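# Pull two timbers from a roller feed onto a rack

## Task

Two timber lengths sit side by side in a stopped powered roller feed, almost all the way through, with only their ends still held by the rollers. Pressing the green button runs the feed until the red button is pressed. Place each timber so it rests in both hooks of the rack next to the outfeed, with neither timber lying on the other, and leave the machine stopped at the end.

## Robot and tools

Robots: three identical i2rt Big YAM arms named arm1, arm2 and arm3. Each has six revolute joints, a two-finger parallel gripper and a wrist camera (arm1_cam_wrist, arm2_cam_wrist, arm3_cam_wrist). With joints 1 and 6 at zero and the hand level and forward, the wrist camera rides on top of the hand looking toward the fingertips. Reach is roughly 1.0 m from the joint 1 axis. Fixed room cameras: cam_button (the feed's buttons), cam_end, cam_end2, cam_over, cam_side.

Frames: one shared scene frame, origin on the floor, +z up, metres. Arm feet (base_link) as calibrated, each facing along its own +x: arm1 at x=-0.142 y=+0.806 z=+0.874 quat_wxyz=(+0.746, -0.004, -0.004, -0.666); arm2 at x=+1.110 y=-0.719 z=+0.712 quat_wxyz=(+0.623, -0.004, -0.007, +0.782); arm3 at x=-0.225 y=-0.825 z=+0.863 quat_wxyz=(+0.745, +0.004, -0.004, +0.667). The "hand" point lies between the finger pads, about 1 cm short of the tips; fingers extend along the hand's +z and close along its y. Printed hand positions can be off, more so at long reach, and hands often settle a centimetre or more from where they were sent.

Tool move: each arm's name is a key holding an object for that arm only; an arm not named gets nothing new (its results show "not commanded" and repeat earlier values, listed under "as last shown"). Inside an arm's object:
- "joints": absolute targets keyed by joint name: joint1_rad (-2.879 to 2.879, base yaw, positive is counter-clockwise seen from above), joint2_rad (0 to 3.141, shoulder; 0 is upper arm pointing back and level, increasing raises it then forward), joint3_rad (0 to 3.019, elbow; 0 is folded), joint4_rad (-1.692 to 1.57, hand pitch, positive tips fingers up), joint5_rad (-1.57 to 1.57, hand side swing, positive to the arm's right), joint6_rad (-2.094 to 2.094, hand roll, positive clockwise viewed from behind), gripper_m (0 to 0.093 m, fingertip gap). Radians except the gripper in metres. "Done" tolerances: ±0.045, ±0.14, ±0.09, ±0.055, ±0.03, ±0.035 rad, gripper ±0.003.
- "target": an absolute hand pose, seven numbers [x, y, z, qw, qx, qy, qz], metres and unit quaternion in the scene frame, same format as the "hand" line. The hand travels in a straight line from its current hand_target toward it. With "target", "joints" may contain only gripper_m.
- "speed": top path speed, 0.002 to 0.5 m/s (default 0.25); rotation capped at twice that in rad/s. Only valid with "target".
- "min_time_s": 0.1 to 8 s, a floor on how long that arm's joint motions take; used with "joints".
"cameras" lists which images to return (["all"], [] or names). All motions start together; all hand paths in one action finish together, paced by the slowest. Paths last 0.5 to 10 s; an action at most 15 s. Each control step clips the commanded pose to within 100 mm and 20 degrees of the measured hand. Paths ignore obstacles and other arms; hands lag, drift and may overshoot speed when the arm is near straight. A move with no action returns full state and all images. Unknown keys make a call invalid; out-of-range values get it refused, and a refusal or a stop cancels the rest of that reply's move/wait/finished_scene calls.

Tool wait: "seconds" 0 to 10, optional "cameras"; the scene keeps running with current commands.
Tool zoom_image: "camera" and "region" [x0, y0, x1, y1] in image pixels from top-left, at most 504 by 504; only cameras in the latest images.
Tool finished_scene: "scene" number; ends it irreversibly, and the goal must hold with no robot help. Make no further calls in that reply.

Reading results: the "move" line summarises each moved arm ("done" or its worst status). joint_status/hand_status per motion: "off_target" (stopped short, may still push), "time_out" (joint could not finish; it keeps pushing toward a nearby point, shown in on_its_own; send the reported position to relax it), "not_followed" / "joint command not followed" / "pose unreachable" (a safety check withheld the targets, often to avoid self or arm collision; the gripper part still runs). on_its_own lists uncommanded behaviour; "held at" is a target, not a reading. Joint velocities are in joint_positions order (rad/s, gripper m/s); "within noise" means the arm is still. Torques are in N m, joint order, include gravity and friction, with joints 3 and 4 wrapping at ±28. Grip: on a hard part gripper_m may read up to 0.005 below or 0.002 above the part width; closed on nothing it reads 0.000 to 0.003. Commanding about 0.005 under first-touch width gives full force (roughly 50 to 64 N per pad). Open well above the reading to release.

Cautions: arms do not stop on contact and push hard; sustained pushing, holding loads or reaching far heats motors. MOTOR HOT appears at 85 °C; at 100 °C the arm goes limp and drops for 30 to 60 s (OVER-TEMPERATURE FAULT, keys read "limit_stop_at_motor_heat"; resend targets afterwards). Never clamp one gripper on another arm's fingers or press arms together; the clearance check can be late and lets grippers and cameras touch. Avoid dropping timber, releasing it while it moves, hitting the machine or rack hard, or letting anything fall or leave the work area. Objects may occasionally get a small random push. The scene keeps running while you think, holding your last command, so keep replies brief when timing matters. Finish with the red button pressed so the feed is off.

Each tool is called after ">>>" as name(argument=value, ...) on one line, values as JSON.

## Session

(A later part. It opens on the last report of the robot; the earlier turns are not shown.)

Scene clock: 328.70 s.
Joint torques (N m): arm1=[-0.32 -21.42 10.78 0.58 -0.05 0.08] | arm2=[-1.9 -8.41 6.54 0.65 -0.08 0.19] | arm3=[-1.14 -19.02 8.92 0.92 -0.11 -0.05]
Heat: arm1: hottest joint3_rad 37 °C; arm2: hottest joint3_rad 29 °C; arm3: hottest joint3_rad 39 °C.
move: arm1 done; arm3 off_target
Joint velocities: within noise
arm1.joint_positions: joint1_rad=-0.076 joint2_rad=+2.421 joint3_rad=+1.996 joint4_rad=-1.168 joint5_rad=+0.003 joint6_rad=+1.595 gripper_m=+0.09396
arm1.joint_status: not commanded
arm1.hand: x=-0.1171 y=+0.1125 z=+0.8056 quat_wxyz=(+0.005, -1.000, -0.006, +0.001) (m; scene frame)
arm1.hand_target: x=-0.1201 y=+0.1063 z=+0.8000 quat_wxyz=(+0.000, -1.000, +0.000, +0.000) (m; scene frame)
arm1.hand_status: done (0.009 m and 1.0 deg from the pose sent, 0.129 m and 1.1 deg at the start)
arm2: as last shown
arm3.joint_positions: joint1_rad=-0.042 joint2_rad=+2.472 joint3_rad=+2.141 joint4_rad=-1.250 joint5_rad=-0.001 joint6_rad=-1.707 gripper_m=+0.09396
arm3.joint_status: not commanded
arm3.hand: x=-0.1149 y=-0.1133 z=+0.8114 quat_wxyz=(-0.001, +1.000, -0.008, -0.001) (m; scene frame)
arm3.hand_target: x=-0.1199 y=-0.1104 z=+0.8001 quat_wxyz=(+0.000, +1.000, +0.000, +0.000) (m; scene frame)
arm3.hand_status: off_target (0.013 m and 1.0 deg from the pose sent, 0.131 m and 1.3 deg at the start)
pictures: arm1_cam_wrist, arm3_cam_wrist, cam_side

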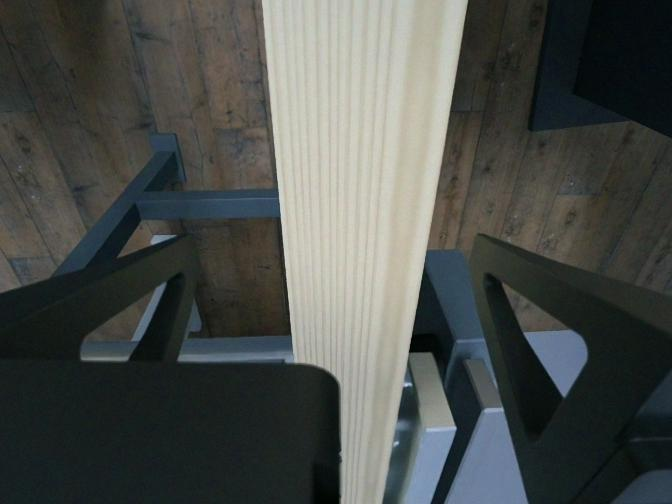

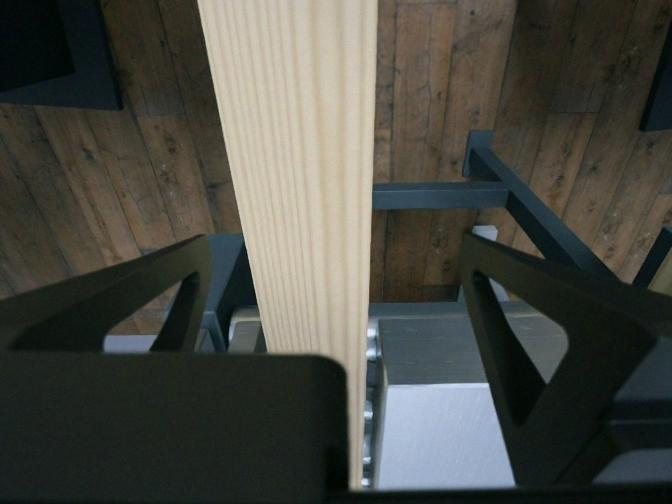

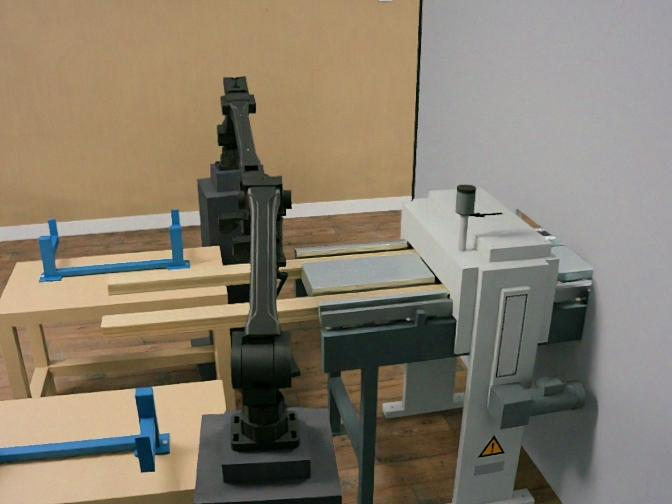

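>>> move(arm1={"target":[-0.12,0.1155,0.75,0,1,0,0],"speed":0.1}, arm3={"target":[-0.12,-0.125,0.75,0,1,0,0],"speed":0.1}, cameras=["arm1_cam_wrist","arm3_cam_wrist","cam_side","cam_end","cam_end2"])

Scene clock: 341.67 s.
Joint torques (N m): arm1=[-0.09 -20.78 9.28 0.64 -0.04 0.07] | arm2=[-1.9 -8.35 6.53 0.65 -0.08 0.19] | arm3=[-1.38 -18.78 7.75 0.95 -0.1 -0.06]
Heat: arm1: hottest joint3_rad 35 °C; arm2: hottest joint3_rad 29 °C; arm3: hottest joint3_rad 38 °C.
move: arm1 off_target; arm3 off_target
Joint velocities: within noise
arm1.joint_positions: joint1_rad=-0.076 joint2_rad=+2.463 joint3_rad=+1.947 joint4_rad=-1.065 joint5_rad=+0.003 joint6_rad=+1.595 gripper_m=+0.09396
arm1.joint_status: not commanded
arm1.hand: x=-0.1172 y=+0.1163 z=+0.7610 quat_wxyz=(-0.001, -1.000, -0.006, +0.001) (m; scene frame)
arm1.hand_target: x=-0.1201 y=+0.1157 z=+0.7502 quat_wxyz=(+0.000, -1.000, +0.000, +0.000) (m; scene frame)
arm1.hand_status: off_target (0.011 m and 0.7 deg from the pose sent, 0.056 m and 1.0 deg at the start)
arm2: as last shown
arm3.joint_positions: joint1_rad=-0.042 joint2_rad=+2.486 joint3_rad=+2.049 joint4_rad=-1.127 joint5_rad=-0.001 joint6_rad=-1.709 gripper_m=+0.09396
arm3.joint_status: not commanded
arm3.hand: x=-0.1161 y=-0.1206 z=+0.7696 quat_wxyz=(-0.010, +1.000, -0.007, +0.000) (m; scene frame)
arm3.hand_target: x=-0.1199 y=-0.1256 z=+0.7503 quat_wxyz=(+0.000, +1.000, +0.000, +0.000) (m; scene frame)
arm3.hand_status: off_target (0.020 m and 1.4 deg from the pose sent, 0.063 m and 1.0 deg at the start)
pictures: arm1_cam_wrist, arm3_cam_wrist, cam_end, cam_end2, cam_side

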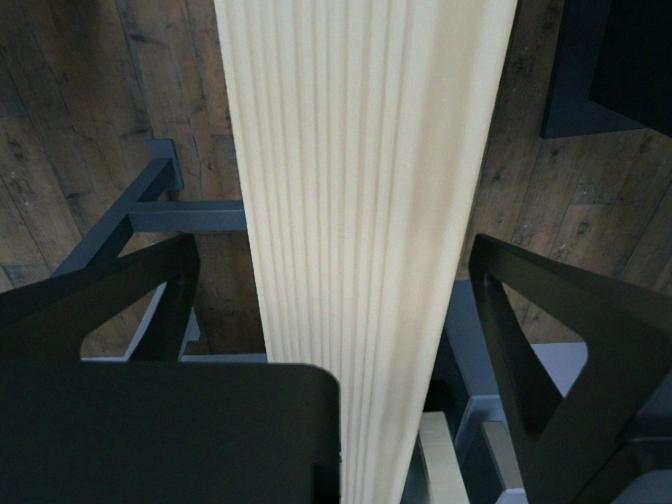

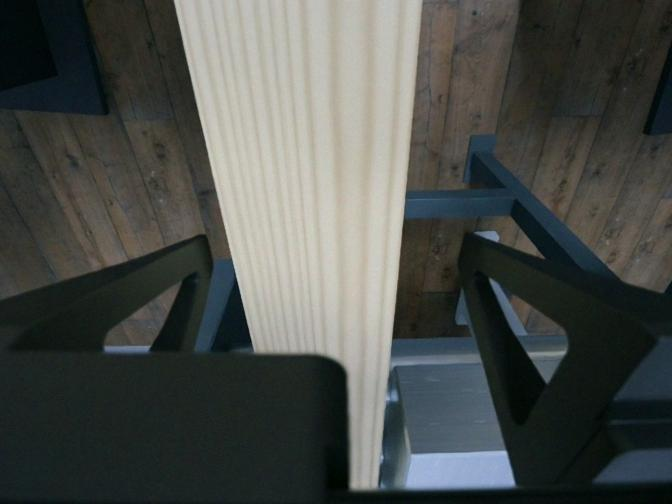

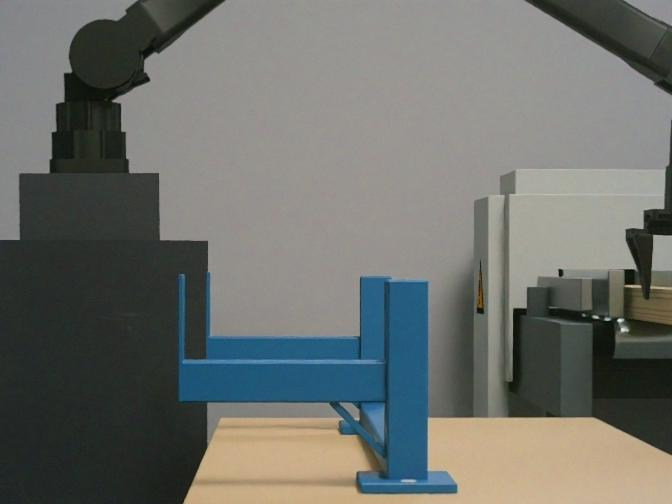

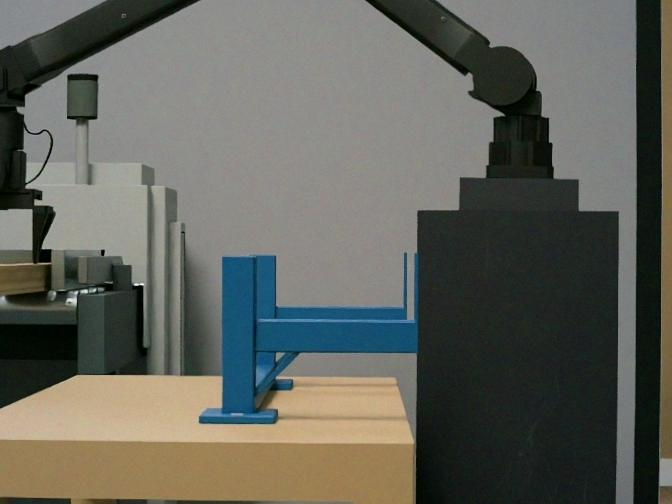

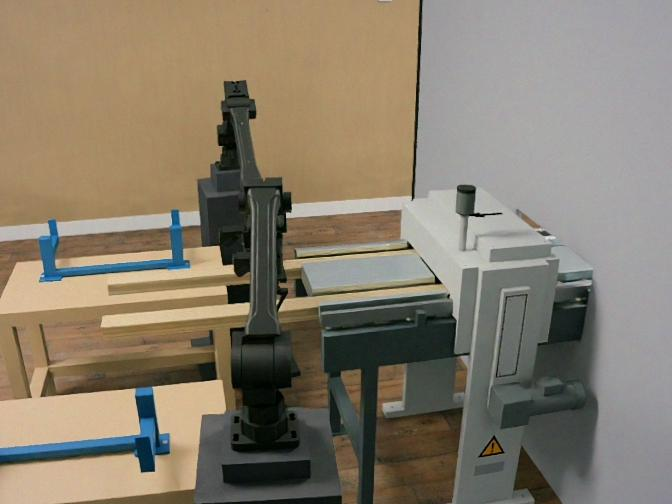

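>>> move(arm1={"target":[-0.12,0.124,0.755,0,1,0,0],"speed":0.1}, arm3={"target":[-0.12,-0.135,0.75,0,1,0,0],"speed":0.1})

>>> move(arm1={"target":[-0.12,0.124,0.733,0,1,0,0],"speed":0.08}, arm3={"target":[-0.12,-0.135,0.724,0,1,0,0],"speed":0.08}, cameras=["arm1_cam_wrist","arm3_cam_wrist","cam_end","cam_end2"])

Scene clock: 356.17 s.
Joint torques (N m): arm1=[0.03 -23.3 8.57 0.55 -0.04 0.09] | arm2=[-1.9 -8.35 6.53 0.66 -0.08 0.2] | arm3=[-1.61 -20.48 7.35 0.92 -0.1 -0.06]
Heat: arm1: hottest joint2_rad 33 °C; arm2: hottest joint3_rad 29 °C; arm3: hottest joint3_rad 37 °C.
move: arm1 done; arm3 done
Joint velocities: within noise
arm1.joint_positions: joint1_rad=-0.076 joint2_rad=+2.463 joint3_rad=+1.910 joint4_rad=-1.050 joint5_rad=+0.003 joint6_rad=+1.595 gripper_m=+0.09396
arm1.joint_status: not commanded
arm1.hand: x=-0.1176 y=+0.1289 z=+0.7486 quat_wxyz=(+0.010, -1.000, -0.006, +0.001) (m; scene frame)
arm1.hand_target: x=-0.1201 y=+0.1239 z=+0.7552 quat_wxyz=(+0.000, -1.000, +0.000, +0.000) (m; scene frame)
arm1.hand_status: done (0.008 m and 1.3 deg from the pose sent, 0.010 m and 0.8 deg at the start)
arm2: as last shown
arm3.joint_positions: joint1_rad=-0.042 joint2_rad=+2.486 joint3_rad=+1.999 joint4_rad=-1.099 joint5_rad=-0.001 joint6_rad=-1.711 gripper_m=+0.09396
arm3.joint_status: not commanded
arm3.hand: x=-0.1182 y=-0.1347 z=+0.7521 quat_wxyz=(+0.001, +1.000, -0.006, -0.001) (m; scene frame)
arm3.hand_target: x=-0.1199 y=-0.1349 z=+0.7501 quat_wxyz=(+0.000, +1.000, +0.000, +0.000) (m; scene frame)
arm3.hand_status: done (0.003 m and 0.7 deg from the pose sent, 0.025 m and 1.4 deg at the start)
pictures: none

Scene clock: 357.30 s.
Joint torques (N m): arm1=[-0.15 -20.84 8.64 0.59 -0.04 0.05] | arm2=[-1.9 -8.35 6.54 0.65 -0.08 0.2] | arm3=[-1.55 -18.43 7.23 0.94 -0.11 -0.06]
Heat: arm1: hottest joint2_rad 33 °C; arm2: hottest joint3_rad 29 °C; arm3: hottest joint3_rad 37 °C.
move: arm1 off_target; arm3 off_target
Joint velocities: within noise
arm1.joint_positions: joint1_rad=-0.076 joint2_rad=+2.463 joint3_rad=+1.910 joint4_rad=-1.017 joint5_rad=+0.003 joint6_rad=+1.595 gripper_m=+0.09396
arm1.joint_status: not commanded
arm1.hand: x=-0.1173 y=+0.1208 z=+0.7486 quat_wxyz=(-0.006, -1.000, -0.006, +0.001) (m; scene frame)
arm1.hand_target: x=-0.1201 y=+0.1243 z=+0.7334 quat_wxyz=(+0.000, -1.000, +0.000, +0.000) (m; scene frame)
arm1.hand_status: off_target (0.016 m and 1.0 deg from the pose sent, 0.016 m and 1.4 deg at the start)
arm2: as last shown
arm3.joint_positions: joint1_rad=-0.042 joint2_rad=+2.493 joint3_rad=+1.999 joint4_rad=-1.061 joint5_rad=-0.001 joint6_rad=-1.711 gripper_m=+0.09396
arm3.joint_status: not commanded
arm3.hand: x=-0.1171 y=-0.1270 z=+0.7470 quat_wxyz=(-0.014, +1.000, -0.006, +0.001) (m; scene frame)
arm3.hand_target: x=-0.1199 y=-0.1354 z=+0.7246 quat_wxyz=(+0.000, +1.000, +0.000, +0.000) (m; scene frame)
arm3.hand_status: off_target (0.025 m and 1.7 deg from the pose sent, 0.028 m and 0.7 deg at the start)
pictures: arm1_cam_wrist, arm3_cam_wrist, cam_end, cam_end2

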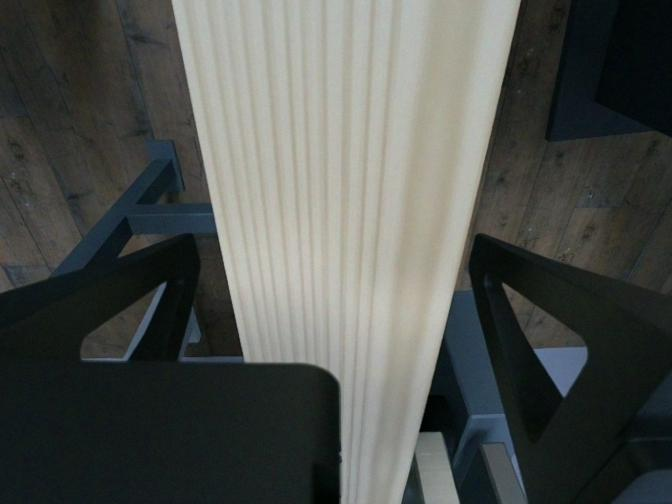

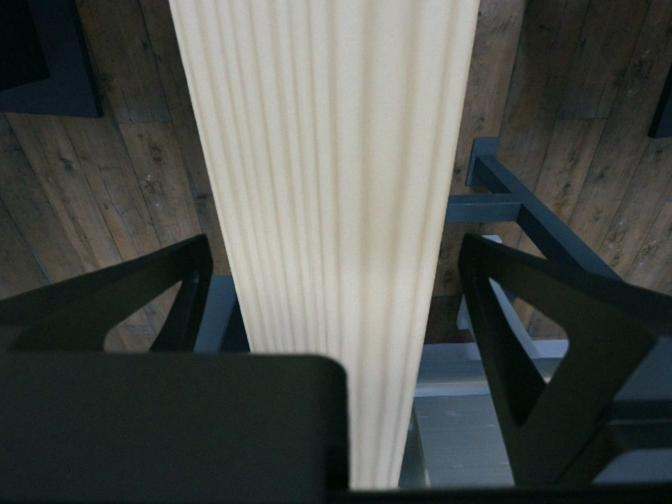

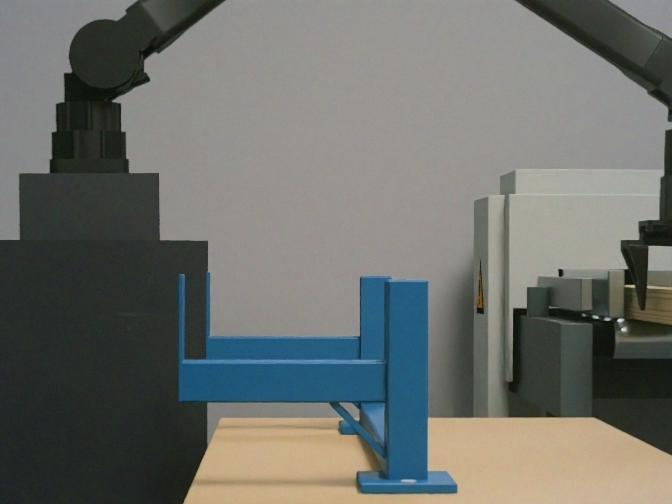

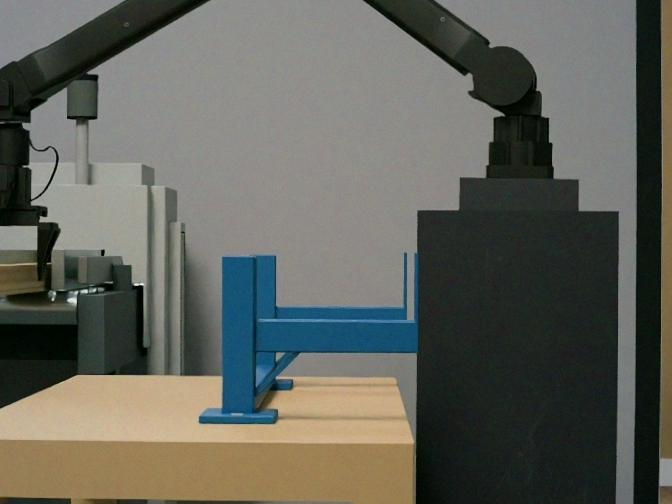

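>>> move(arm1={"target":[-0.12,0.122,0.720,0,1,0,0],"speed":0.08}, arm3={"target":[-0.12,-0.136,0.708,0,1,0,0],"speed":0.08})

>>> move(arm1={"joints":{"gripper_m":0.055}}, arm3={"joints":{"gripper_m":0.055}}, cameras=["arm1_cam_wrist","arm3_cam_wrist","cam_end","cam_end2"])

Scene clock: 367.17 s.
Joint torques (N m): arm1=[0.03 -20.66 9.7 0.58 -0.03 0.09] | arm2=[-1.9 -8.35 6.53 0.64 -0.08 0.19] | arm3=[-1.61 -18.55 7.42 0.96 -0.11 -0.05]
Heat: arm1: hottest joint2_rad 34 °C; arm2: hottest joint3_rad 29 °C; arm3: hottest joint3_rad 36 °C.
move: arm1 off_target; arm3 off_target
Joint velocities: within noise
arm1.joint_positions: joint1_rad=-0.076 joint2_rad=+2.488 joint3_rad=+1.910 joint4_rad=-1.004 joint5_rad=+0.003 joint6_rad=+1.596 gripper_m=+0.09396
arm1.joint_status: not commanded
arm1.hand: x=-0.1175 y=+0.1243 z=+0.7317 quat_wxyz=(+0.000, -1.000, -0.006, +0.001) (m; scene frame)
arm1.hand_target: x=-0.1201 y=+0.1222 z=+0.7203 quat_wxyz=(+0.000, -1.000, +0.000, +0.000) (m; scene frame)
arm1.hand_status: off_target (0.012 m and 0.7 deg from the pose sent, 0.029 m and 1.0 deg at the start)
arm2: as last shown
arm3.joint_positions: joint1_rad=-0.042 joint2_rad=+2.519 joint3_rad=+1.993 joint4_rad=-1.037 joint5_rad=-0.001 joint6_rad=-1.712 gripper_m=+0.09396
arm3.joint_status: not commanded
arm3.hand: x=-0.1175 y=-0.1300 z=+0.7280 quat_wxyz=(-0.010, +1.000, -0.006, +0.001) (m; scene frame)
arm3.hand_target: x=-0.1199 y=-0.1365 z=+0.7085 quat_wxyz=(+0.000, +1.000, +0.000, +0.000) (m; scene frame)
arm3.hand_status: off_target (0.021 m and 1.4 deg from the pose sent, 0.040 m and 1.7 deg at the start)
pictures: none

Scene clock: 367.83 s.
Joint torques (N m): arm1=[-0.21 -20.84 9.72 0.39 -0.04 0.07] | arm2=[-1.85 -8.35 6.53 0.65 -0.08 0.19] | arm3=[-1.61 -18.61 7.43 0.69 -0.12 -0.01]
Heat: arm1: hottest joint2_rad 33 °C; arm2: hottest joint3_rad 29 °C; arm3: hottest joint3_rad 36 °C.
move: arm1 off_target; arm3 off_target
Joint velocities: within noise
arm1.joint_positions: joint1_rad=-0.076 joint2_rad=+2.488 joint3_rad=+1.910 joint4_rad=-0.997 joint5_rad=+0.003 joint6_rad=+1.596 gripper_m=+0.06181
arm1.joint_status: gripper_m off_target (ended at +0.06184, target +0.05500)
arm1.hand: x=-0.1174 y=+0.1227 z=+0.7317 quat_wxyz=(-0.004, -1.000, -0.006, +0.001) (m; scene frame)
arm1.hand_target: x=-0.1201 y=+0.1222 z=+0.7203 quat_wxyz=(+0.000, -1.000, +0.000, +0.000) (m; scene frame)
arm1.hand_status: not commanded
arm2: as last shown
arm3.joint_positions: joint1_rad=-0.042 joint2_rad=+2.519 joint3_rad=+1.993 joint4_rad=-1.029 joint5_rad=+0.000 joint6_rad=-1.717 gripper_m=+0.06372
arm3.joint_status: gripper_m off_target (ended at +0.06375, target +0.05500)
arm3.hand: x=-0.1172 y=-0.1281 z=+0.7278 quat_wxyz=(-0.014, +1.000, -0.004, +0.001) (m; scene frame)
arm3.hand_target: x=-0.1199 y=-0.1365 z=+0.7083 quat_wxyz=(+0.000, +1.000, +0.000, +0.000) (m; scene frame)
arm3.hand_status: not commanded
pictures: arm1_cam_wrist, arm3_cam_wrist, cam_end, cam_end2

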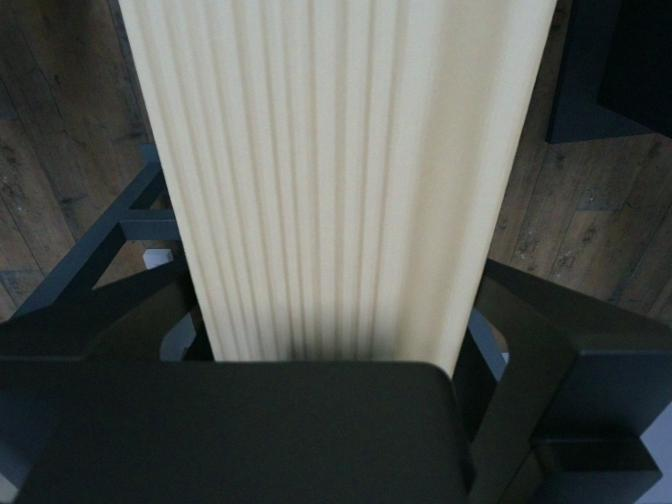

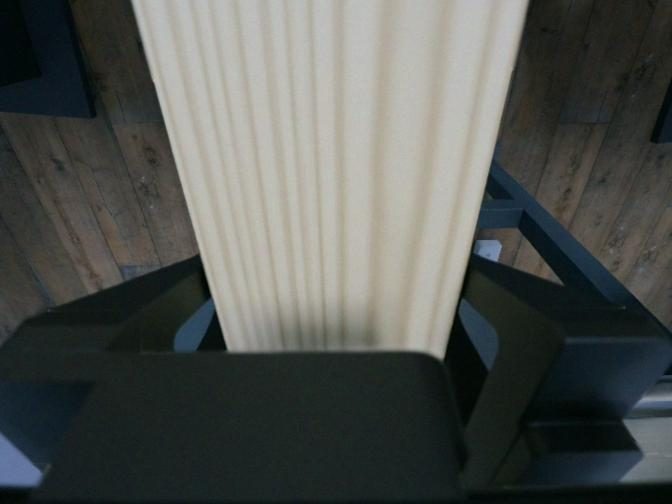

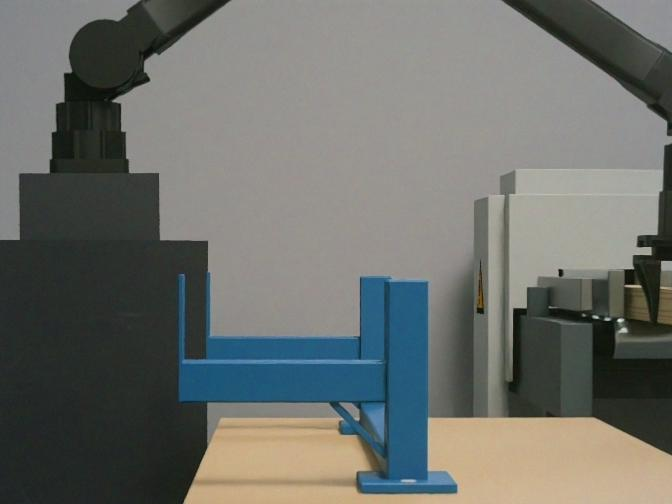

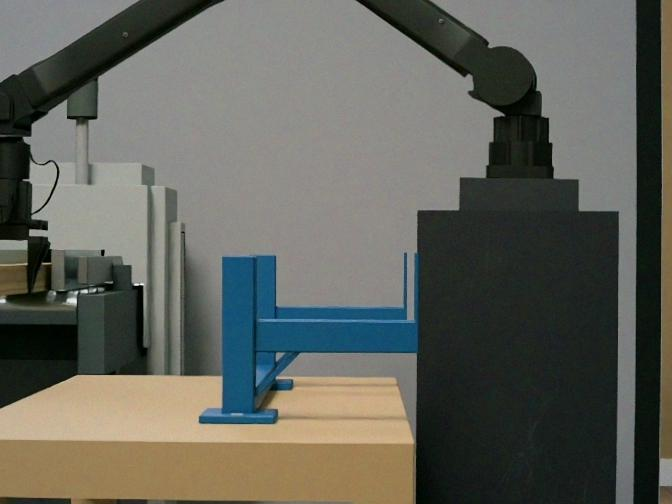

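>>> move(arm1={"joints":{"gripper_m":0.063}}, arm3={"joints":{"gripper_m":0.065}}, arm2={"target":[0.979,-0.382,0.79,0,-0.782,0.623,0],"speed":0.06}, cameras=["arm2_cam_wrist","cam_button"])

Scene clock: 390.27 s.
Joint torques (N m): arm1=[4.89 -22.48 9.61 0.25 -1.04 0.35] | arm2=[-1.67 -5.89 5.04 1.5 -0.07 0.23] | arm3=[-6.36 -20.07 7.64 0.76 0.81 -0.16]
Heat: arm1: hottest joint2_rad 30 °C; arm2: hottest joint3_rad 29 °C; arm3: hottest joint3_rad 35 °C.
move: arm1 done; arm2 off_target; arm3 done
Joint velocities: within noise
arm1.joint_positions: joint1_rad=-0.131 joint2_rad=+2.511 joint3_rad=+1.910 joint4_rad=-0.996 joint5_rad=+0.030 joint6_rad=+1.565 gripper_m=+0.06324
arm1.joint_status: all done
arm1.hand: x=-0.1595 y=+0.1286 z=+0.7166 quat_wxyz=(+0.008, -1.000, +0.006, +0.014) (m; scene frame)
arm1.hand_target: x=-0.1200 y=+0.1223 z=+0.7201 quat_wxyz=(+0.000, -1.000, +0.000, +0.000) (m; scene frame)
arm1.hand_status: not commanded
arm2.joint_positions: joint1_rad=+0.128 joint2_rad=+1.364 joint3_rad=+0.924 joint4_rad=-1.093 joint5_rad=-0.013 joint6_rad=+0.128 gripper_m=+0.00050
arm2.joint_status: not commanded
arm2.hand: x=+0.9811 y=-0.3772 z=+0.8167 quat_wxyz=(-0.011, +0.782, -0.623, -0.016) (m; scene frame)
arm2.hand_target: x=+0.9798 y=-0.3835 z=+0.7914 quat_wxyz=(+0.000, +0.782, -0.623, +0.000) (m; scene frame)
arm2.hand_status: off_target (0.027 m and 2.2 deg from the pose sent, 0.038 m and 0.5 deg at the start)
arm3.joint_positions: joint1_rad=+0.015 joint2_rad=+2.540 joint3_rad=+1.988 joint4_rad=-1.032 joint5_rad=-0.027 joint6_rad=-1.702 gripper_m=+0.06513
arm3.joint_status: all done
arm3.hand: x=-0.1624 y=-0.1315 z=+0.7121 quat_wxyz=(-0.001, +1.000, +0.017, -0.014) (m; scene frame)
arm3.hand_target: x=-0.1200 y=-0.1364 z=+0.7084 quat_wxyz=(+0.000, +1.000, +0.000, +0.000) (m; scene frame)
arm3.hand_status: not commanded
pictures: arm2_cam_wrist, cam_button

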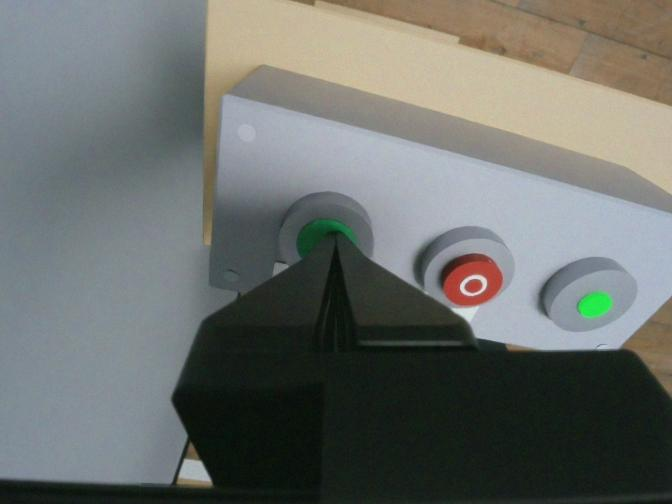

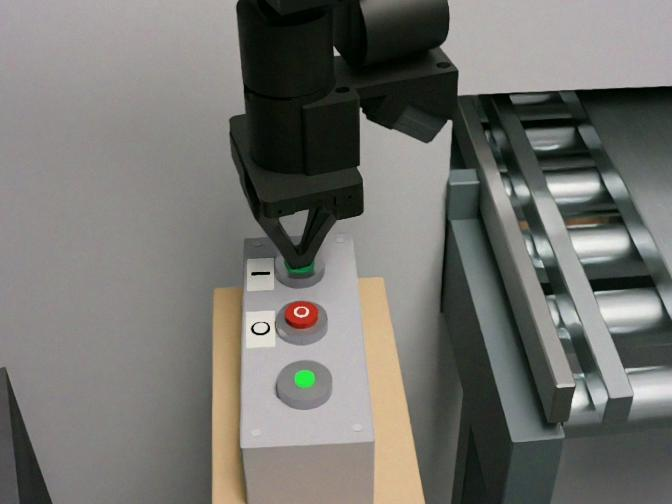

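>>> move(arm2={"target":[0.985,-0.382,0.86,0,-0.782,0.623,0],"speed":0.15}, cameras=["arm1_cam_wrist","arm3_cam_wrist","cam_over","cam_side","cam_end","cam_end2"])

Scene clock: 395.97 s.
Joint torques (N m): arm1=[5.01 -22.53 9.52 0.25 -1.05 0.36] | arm2=[-2.96 -9.82 11.37 -0.32 -0.06 0.05] | arm3=[-6.36 -20.13 7.64 0.77 0.82 -0.16]
Heat: arm1: hottest joint2_rad 31 °C; arm2: hottest joint3_rad 29 °C; arm3: hottest joint3_rad 34 °C.
move: arm2 off_target
Joint velocities: arm1=[within noise] | arm2=[within noise] | arm3=[0.005 -0.044 -0.002 -0.012 -0.022 0.037 0]
arm1, arm3: as last shown
arm2.joint_positions: joint1_rad=+0.128 joint2_rad=+1.337 joint3_rad=+0.952 joint4_rad=-1.244 joint5_rad=-0.013 joint6_rad=+0.128 gripper_m=+0.00050
arm2.joint_status: not commanded
arm2.hand: x=+0.9896 y=-0.4013 z=+0.8361 quat_wxyz=(+0.014, +0.781, -0.623, +0.025) (m; scene frame)
arm2.hand_target: x=+0.9855 y=-0.3831 z=+0.8599 quat_wxyz=(+0.000, +0.782, -0.623, +0.000) (m; scene frame)
arm2.hand_status: off_target (0.031 m and 3.3 deg from the pose sent, 0.044 m and 2.2 deg at the start)
pictures: arm1_cam_wrist, arm3_cam_wrist, cam_end, cam_end2, cam_over, cam_side

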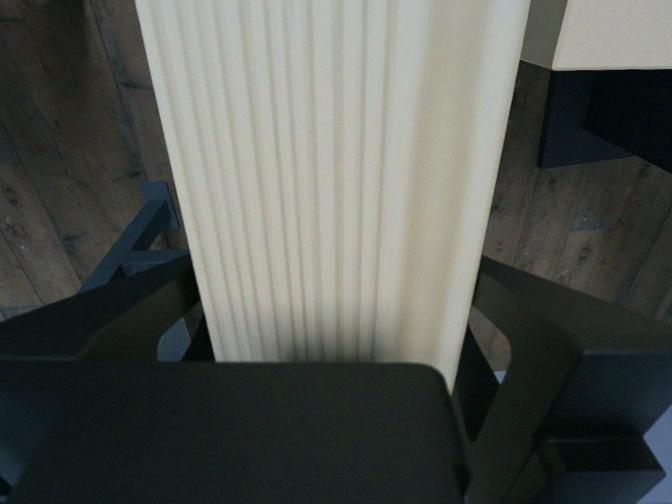

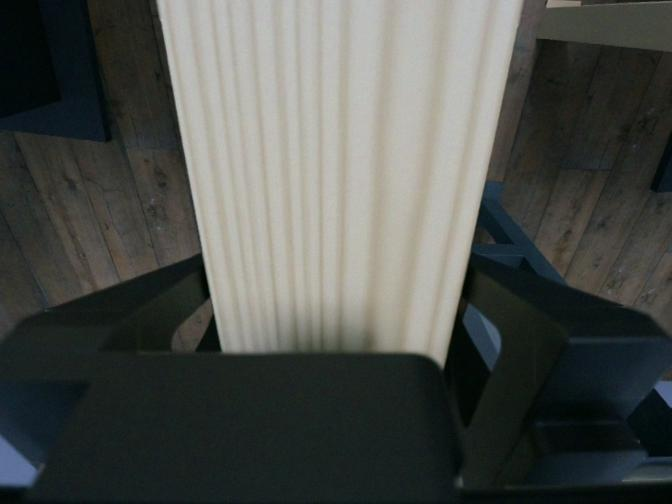

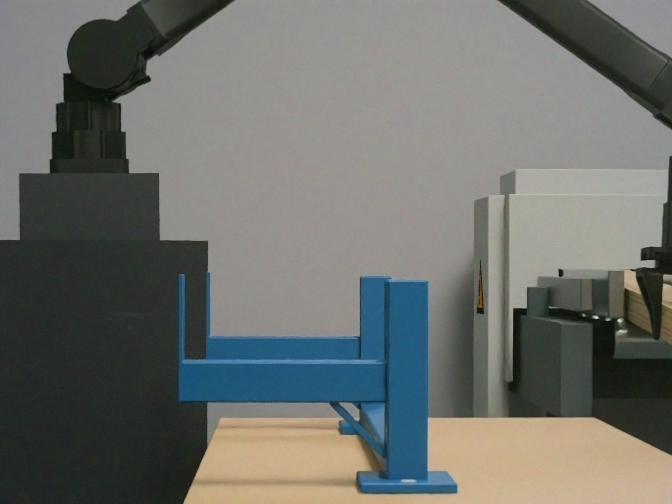

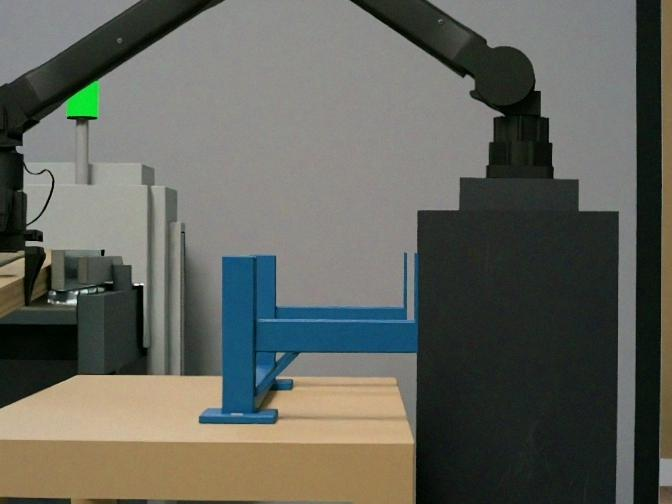

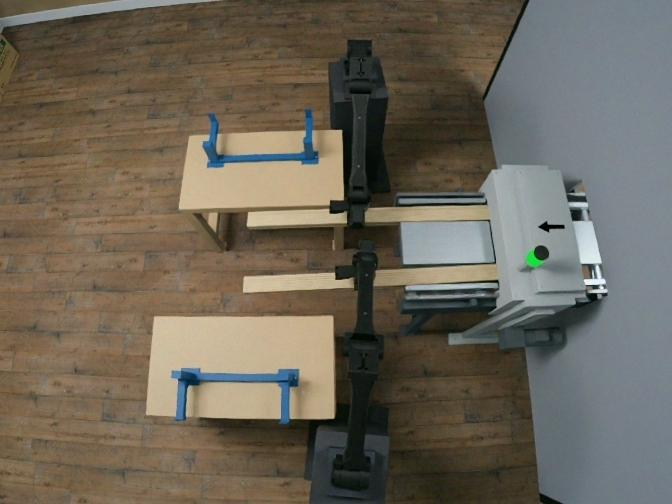

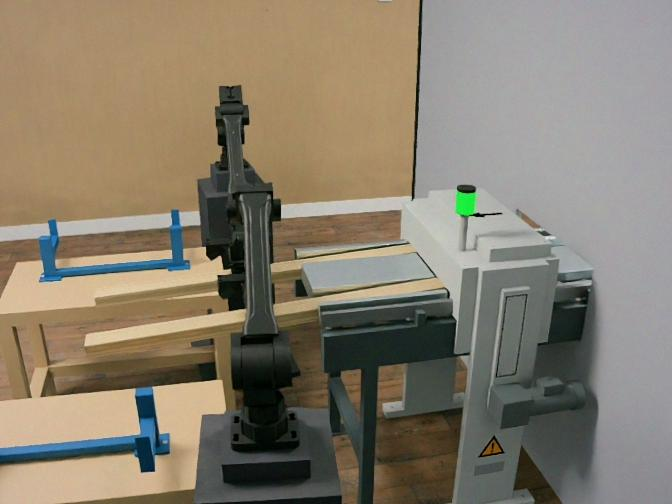

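>>> move(arm1={"joints":{"gripper_m":0.05}}, arm3={"joints":{"gripper_m":0.05}}, arm2={"target":[1.046,-0.385,0.86,0,-0.782,0.623,0],"speed":0.1})

>>> move(arm1={"target":[-0.28,0.122,0.76,0,1,0,0],"speed":0.1}, arm3={"target":[-0.28,-0.13,0.76,0,1,0,0],"speed":0.1}, cameras=["arm1_cam_wrist","arm2_cam_wrist","arm3_cam_wrist","cam_over","cam_side","cam_end","cam_end2","cam_button"])

Scene clock: 421.13 s.
Joint torques (N m): arm1=[4.89 -22.36 9.55 0.28 -1.05 0.38] | arm2=[-3.08 -9.35 8.38 -0.25 -0.06 0.01] | arm3=[-6.36 -20.01 7.64 0.76 0.82 -0.18]
Heat: arm1: hottest joint2_rad 32 °C; arm2: hottest joint3_rad 31 °C; arm3: hottest joint2_rad 34 °C.
move: arm1 off_target; arm2 done; arm3 off_target
Joint velocities: within noise
arm1.joint_positions: joint1_rad=-0.131 joint2_rad=+2.511 joint3_rad=+1.910 joint4_rad=-0.996 joint5_rad=+0.030 joint6_rad=+1.561 gripper_m=+0.06227
arm1.joint_status: gripper_m off_target (ended at +0.06229, target +0.05000)
arm1.hand: x=-0.1595 y=+0.1286 z=+0.7166 quat_wxyz=(+0.008, -1.000, +0.004, +0.014) (m; scene frame)
arm1.hand_target: x=-0.1200 y=+0.1223 z=+0.7201 quat_wxyz=(+0.000, -1.000, +0.000, +0.000) (m; scene frame)
arm1.hand_status: not commanded
arm2.joint_positions: joint1_rad=-0.037 joint2_rad=+1.292 joint3_rad=+0.952 joint4_rad=-1.249 joint5_rad=-0.013 joint6_rad=-0.035 gripper_m=+0.00050
arm2.joint_status: not commanded
arm2.hand: x=+1.0435 y=-0.3873 z=+0.8513 quat_wxyz=(+0.004, +0.781, -0.624, +0.006) (m; scene frame)
arm2.hand_target: x=+1.0460 y=-0.3851 z=+0.8598 quat_wxyz=(+0.000, +0.782, -0.623, +0.000) (m; scene frame)
arm2.hand_status: done (0.009 m and 0.8 deg from the pose sent, 0.063 m and 3.2 deg at the start)
arm3.joint_positions: joint1_rad=+0.015 joint2_rad=+2.540 joint3_rad=+1.988 joint4_rad=-1.032 joint5_rad=-0.027 joint6_rad=-1.700 gripper_m=+0.06380
arm3.joint_status: gripper_m off_target (ended at +0.06382, target +0.05000)
arm3.hand: x=-0.1624 y=-0.1315 z=+0.7121 quat_wxyz=(-0.001, +1.000, +0.017, -0.014) (m; scene frame)
arm3.hand_target: x=-0.1200 y=-0.1364 z=+0.7084 quat_wxyz=(+0.000, +1.000, +0.000, +0.000) (m; scene frame)
arm3.hand_status: not commanded
pictures: none

Scene clock: 423.53 s.
Joint torques (N m): arm1=[-1.55 -26.11 13.5 -1.95 0.05 -0.62] | arm2=[-3.08 -9.41 8.38 -0.24 -0.06 0.01] | arm3=[-0.32 -26.23 9.44 -1.13 -0.2 0.89]
Heat: arm1: hottest joint2_rad 33 °C; arm2: hottest joint3_rad 31 °C; arm3: hottest joint2_rad 33 °C.
move: arm1 off_target; arm3 off_target
Joint velocities: within noise
arm1.joint_positions: joint1_rad=-0.290 joint2_rad=+2.524 joint3_rad=+1.916 joint4_rad=-1.032 joint5_rad=+0.006 joint6_rad=+1.445 gripper_m=+0.06204
arm1.joint_status: not commanded
arm1.hand: x=-0.2608 y=+0.1487 z=+0.7101 quat_wxyz=(+0.028, -0.999, +0.026, -0.003) (m; scene frame)
arm1.hand_target: x=-0.2797 y=+0.1242 z=+0.7597 quat_wxyz=(-0.002, -1.000, +0.001, +0.002) (m; scene frame)
arm1.hand_status: off_target (0.060 m and 4.4 deg from the pose sent, 0.128 m and 1.9 deg at the start)
arm2: as last shown
arm3.joint_positions: joint1_rad=+0.172 joint2_rad=+2.547 joint3_rad=+1.943 joint4_rad=-1.045 joint5_rad=-0.005 joint6_rad=-1.578 gripper_m=+0.06378
arm3.joint_status: not commanded
arm3.hand: x=-0.2662 y=-0.1553 z=+0.6936 quat_wxyz=(+0.033, +0.999, +0.034, -0.001) (m; scene frame)
arm3.hand_target: x=-0.2798 y=-0.1317 z=+0.7579 quat_wxyz=(-0.001, +1.000, +0.001, -0.002) (m; scene frame)
arm3.hand_status: off_target (0.072 m and 5.4 deg from the pose sent, 0.127 m and 2.5 deg at the start)
pictures: arm1_cam_wrist, arm2_cam_wrist, arm3_cam_wrist, cam_button, cam_end, cam_end2, cam_over, cam_side

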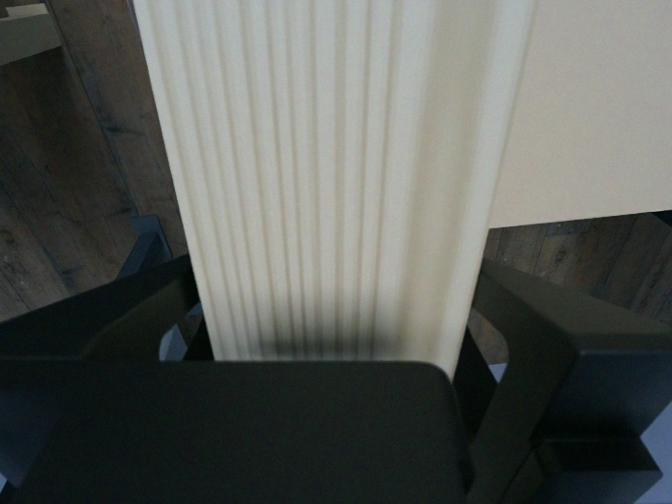

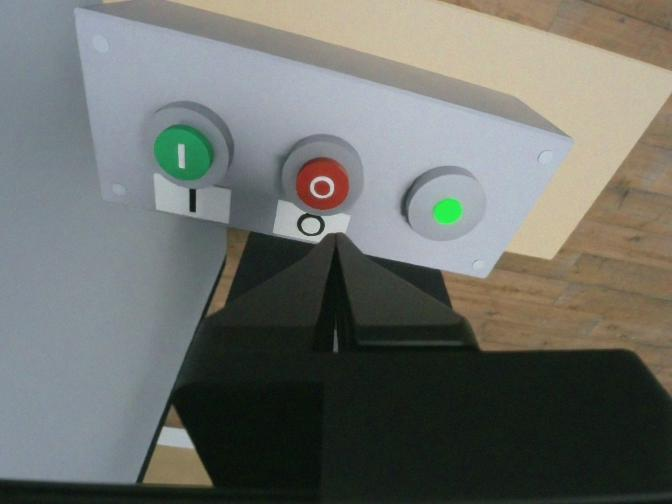

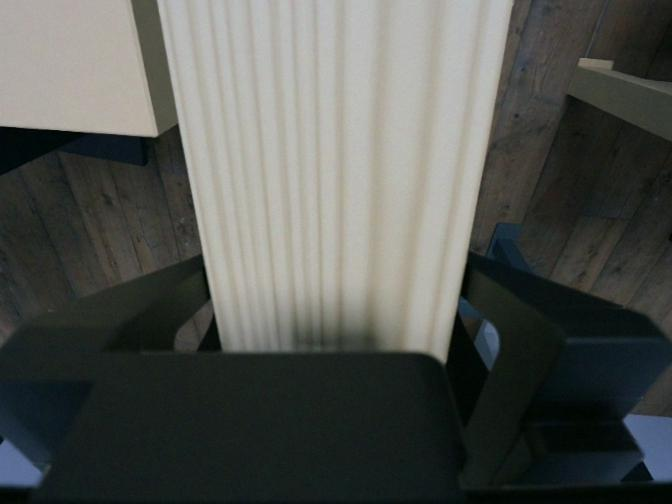

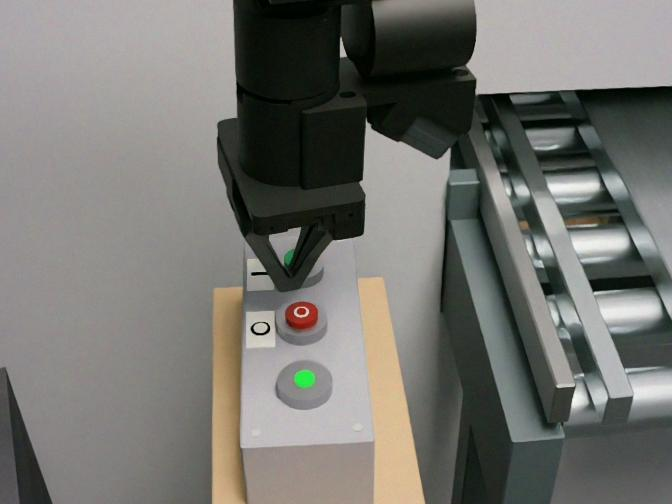

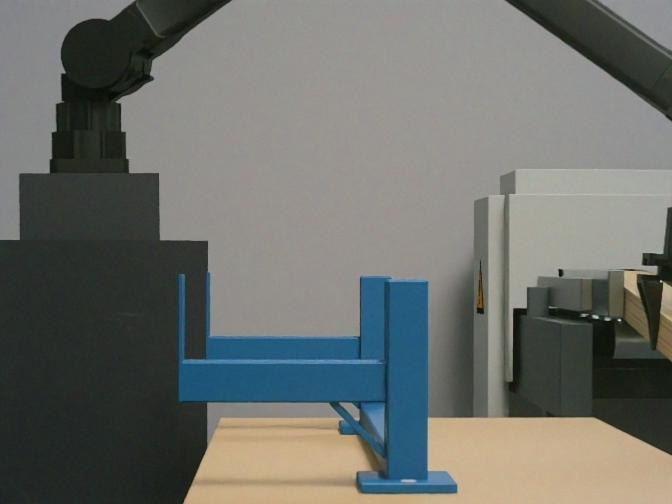

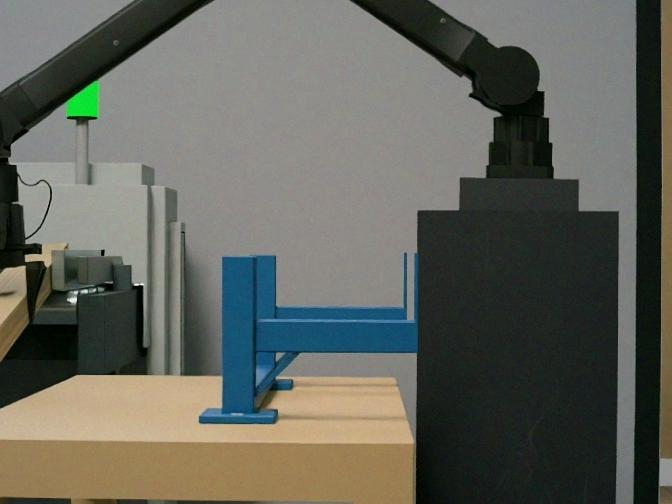

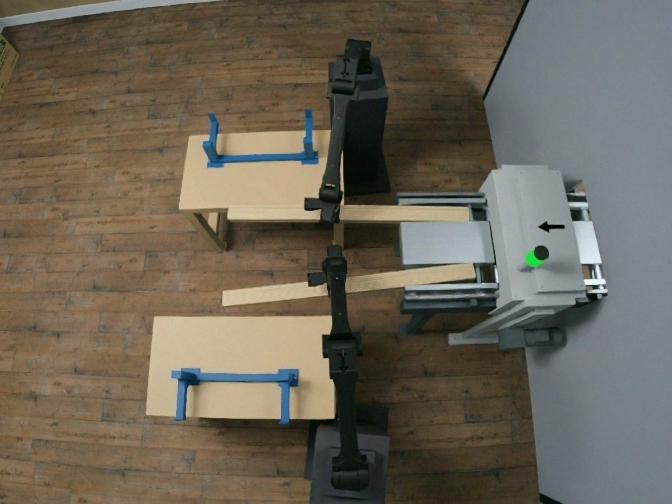

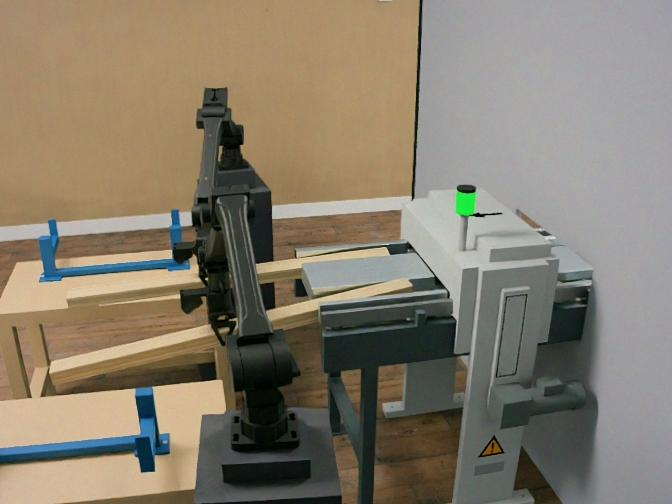

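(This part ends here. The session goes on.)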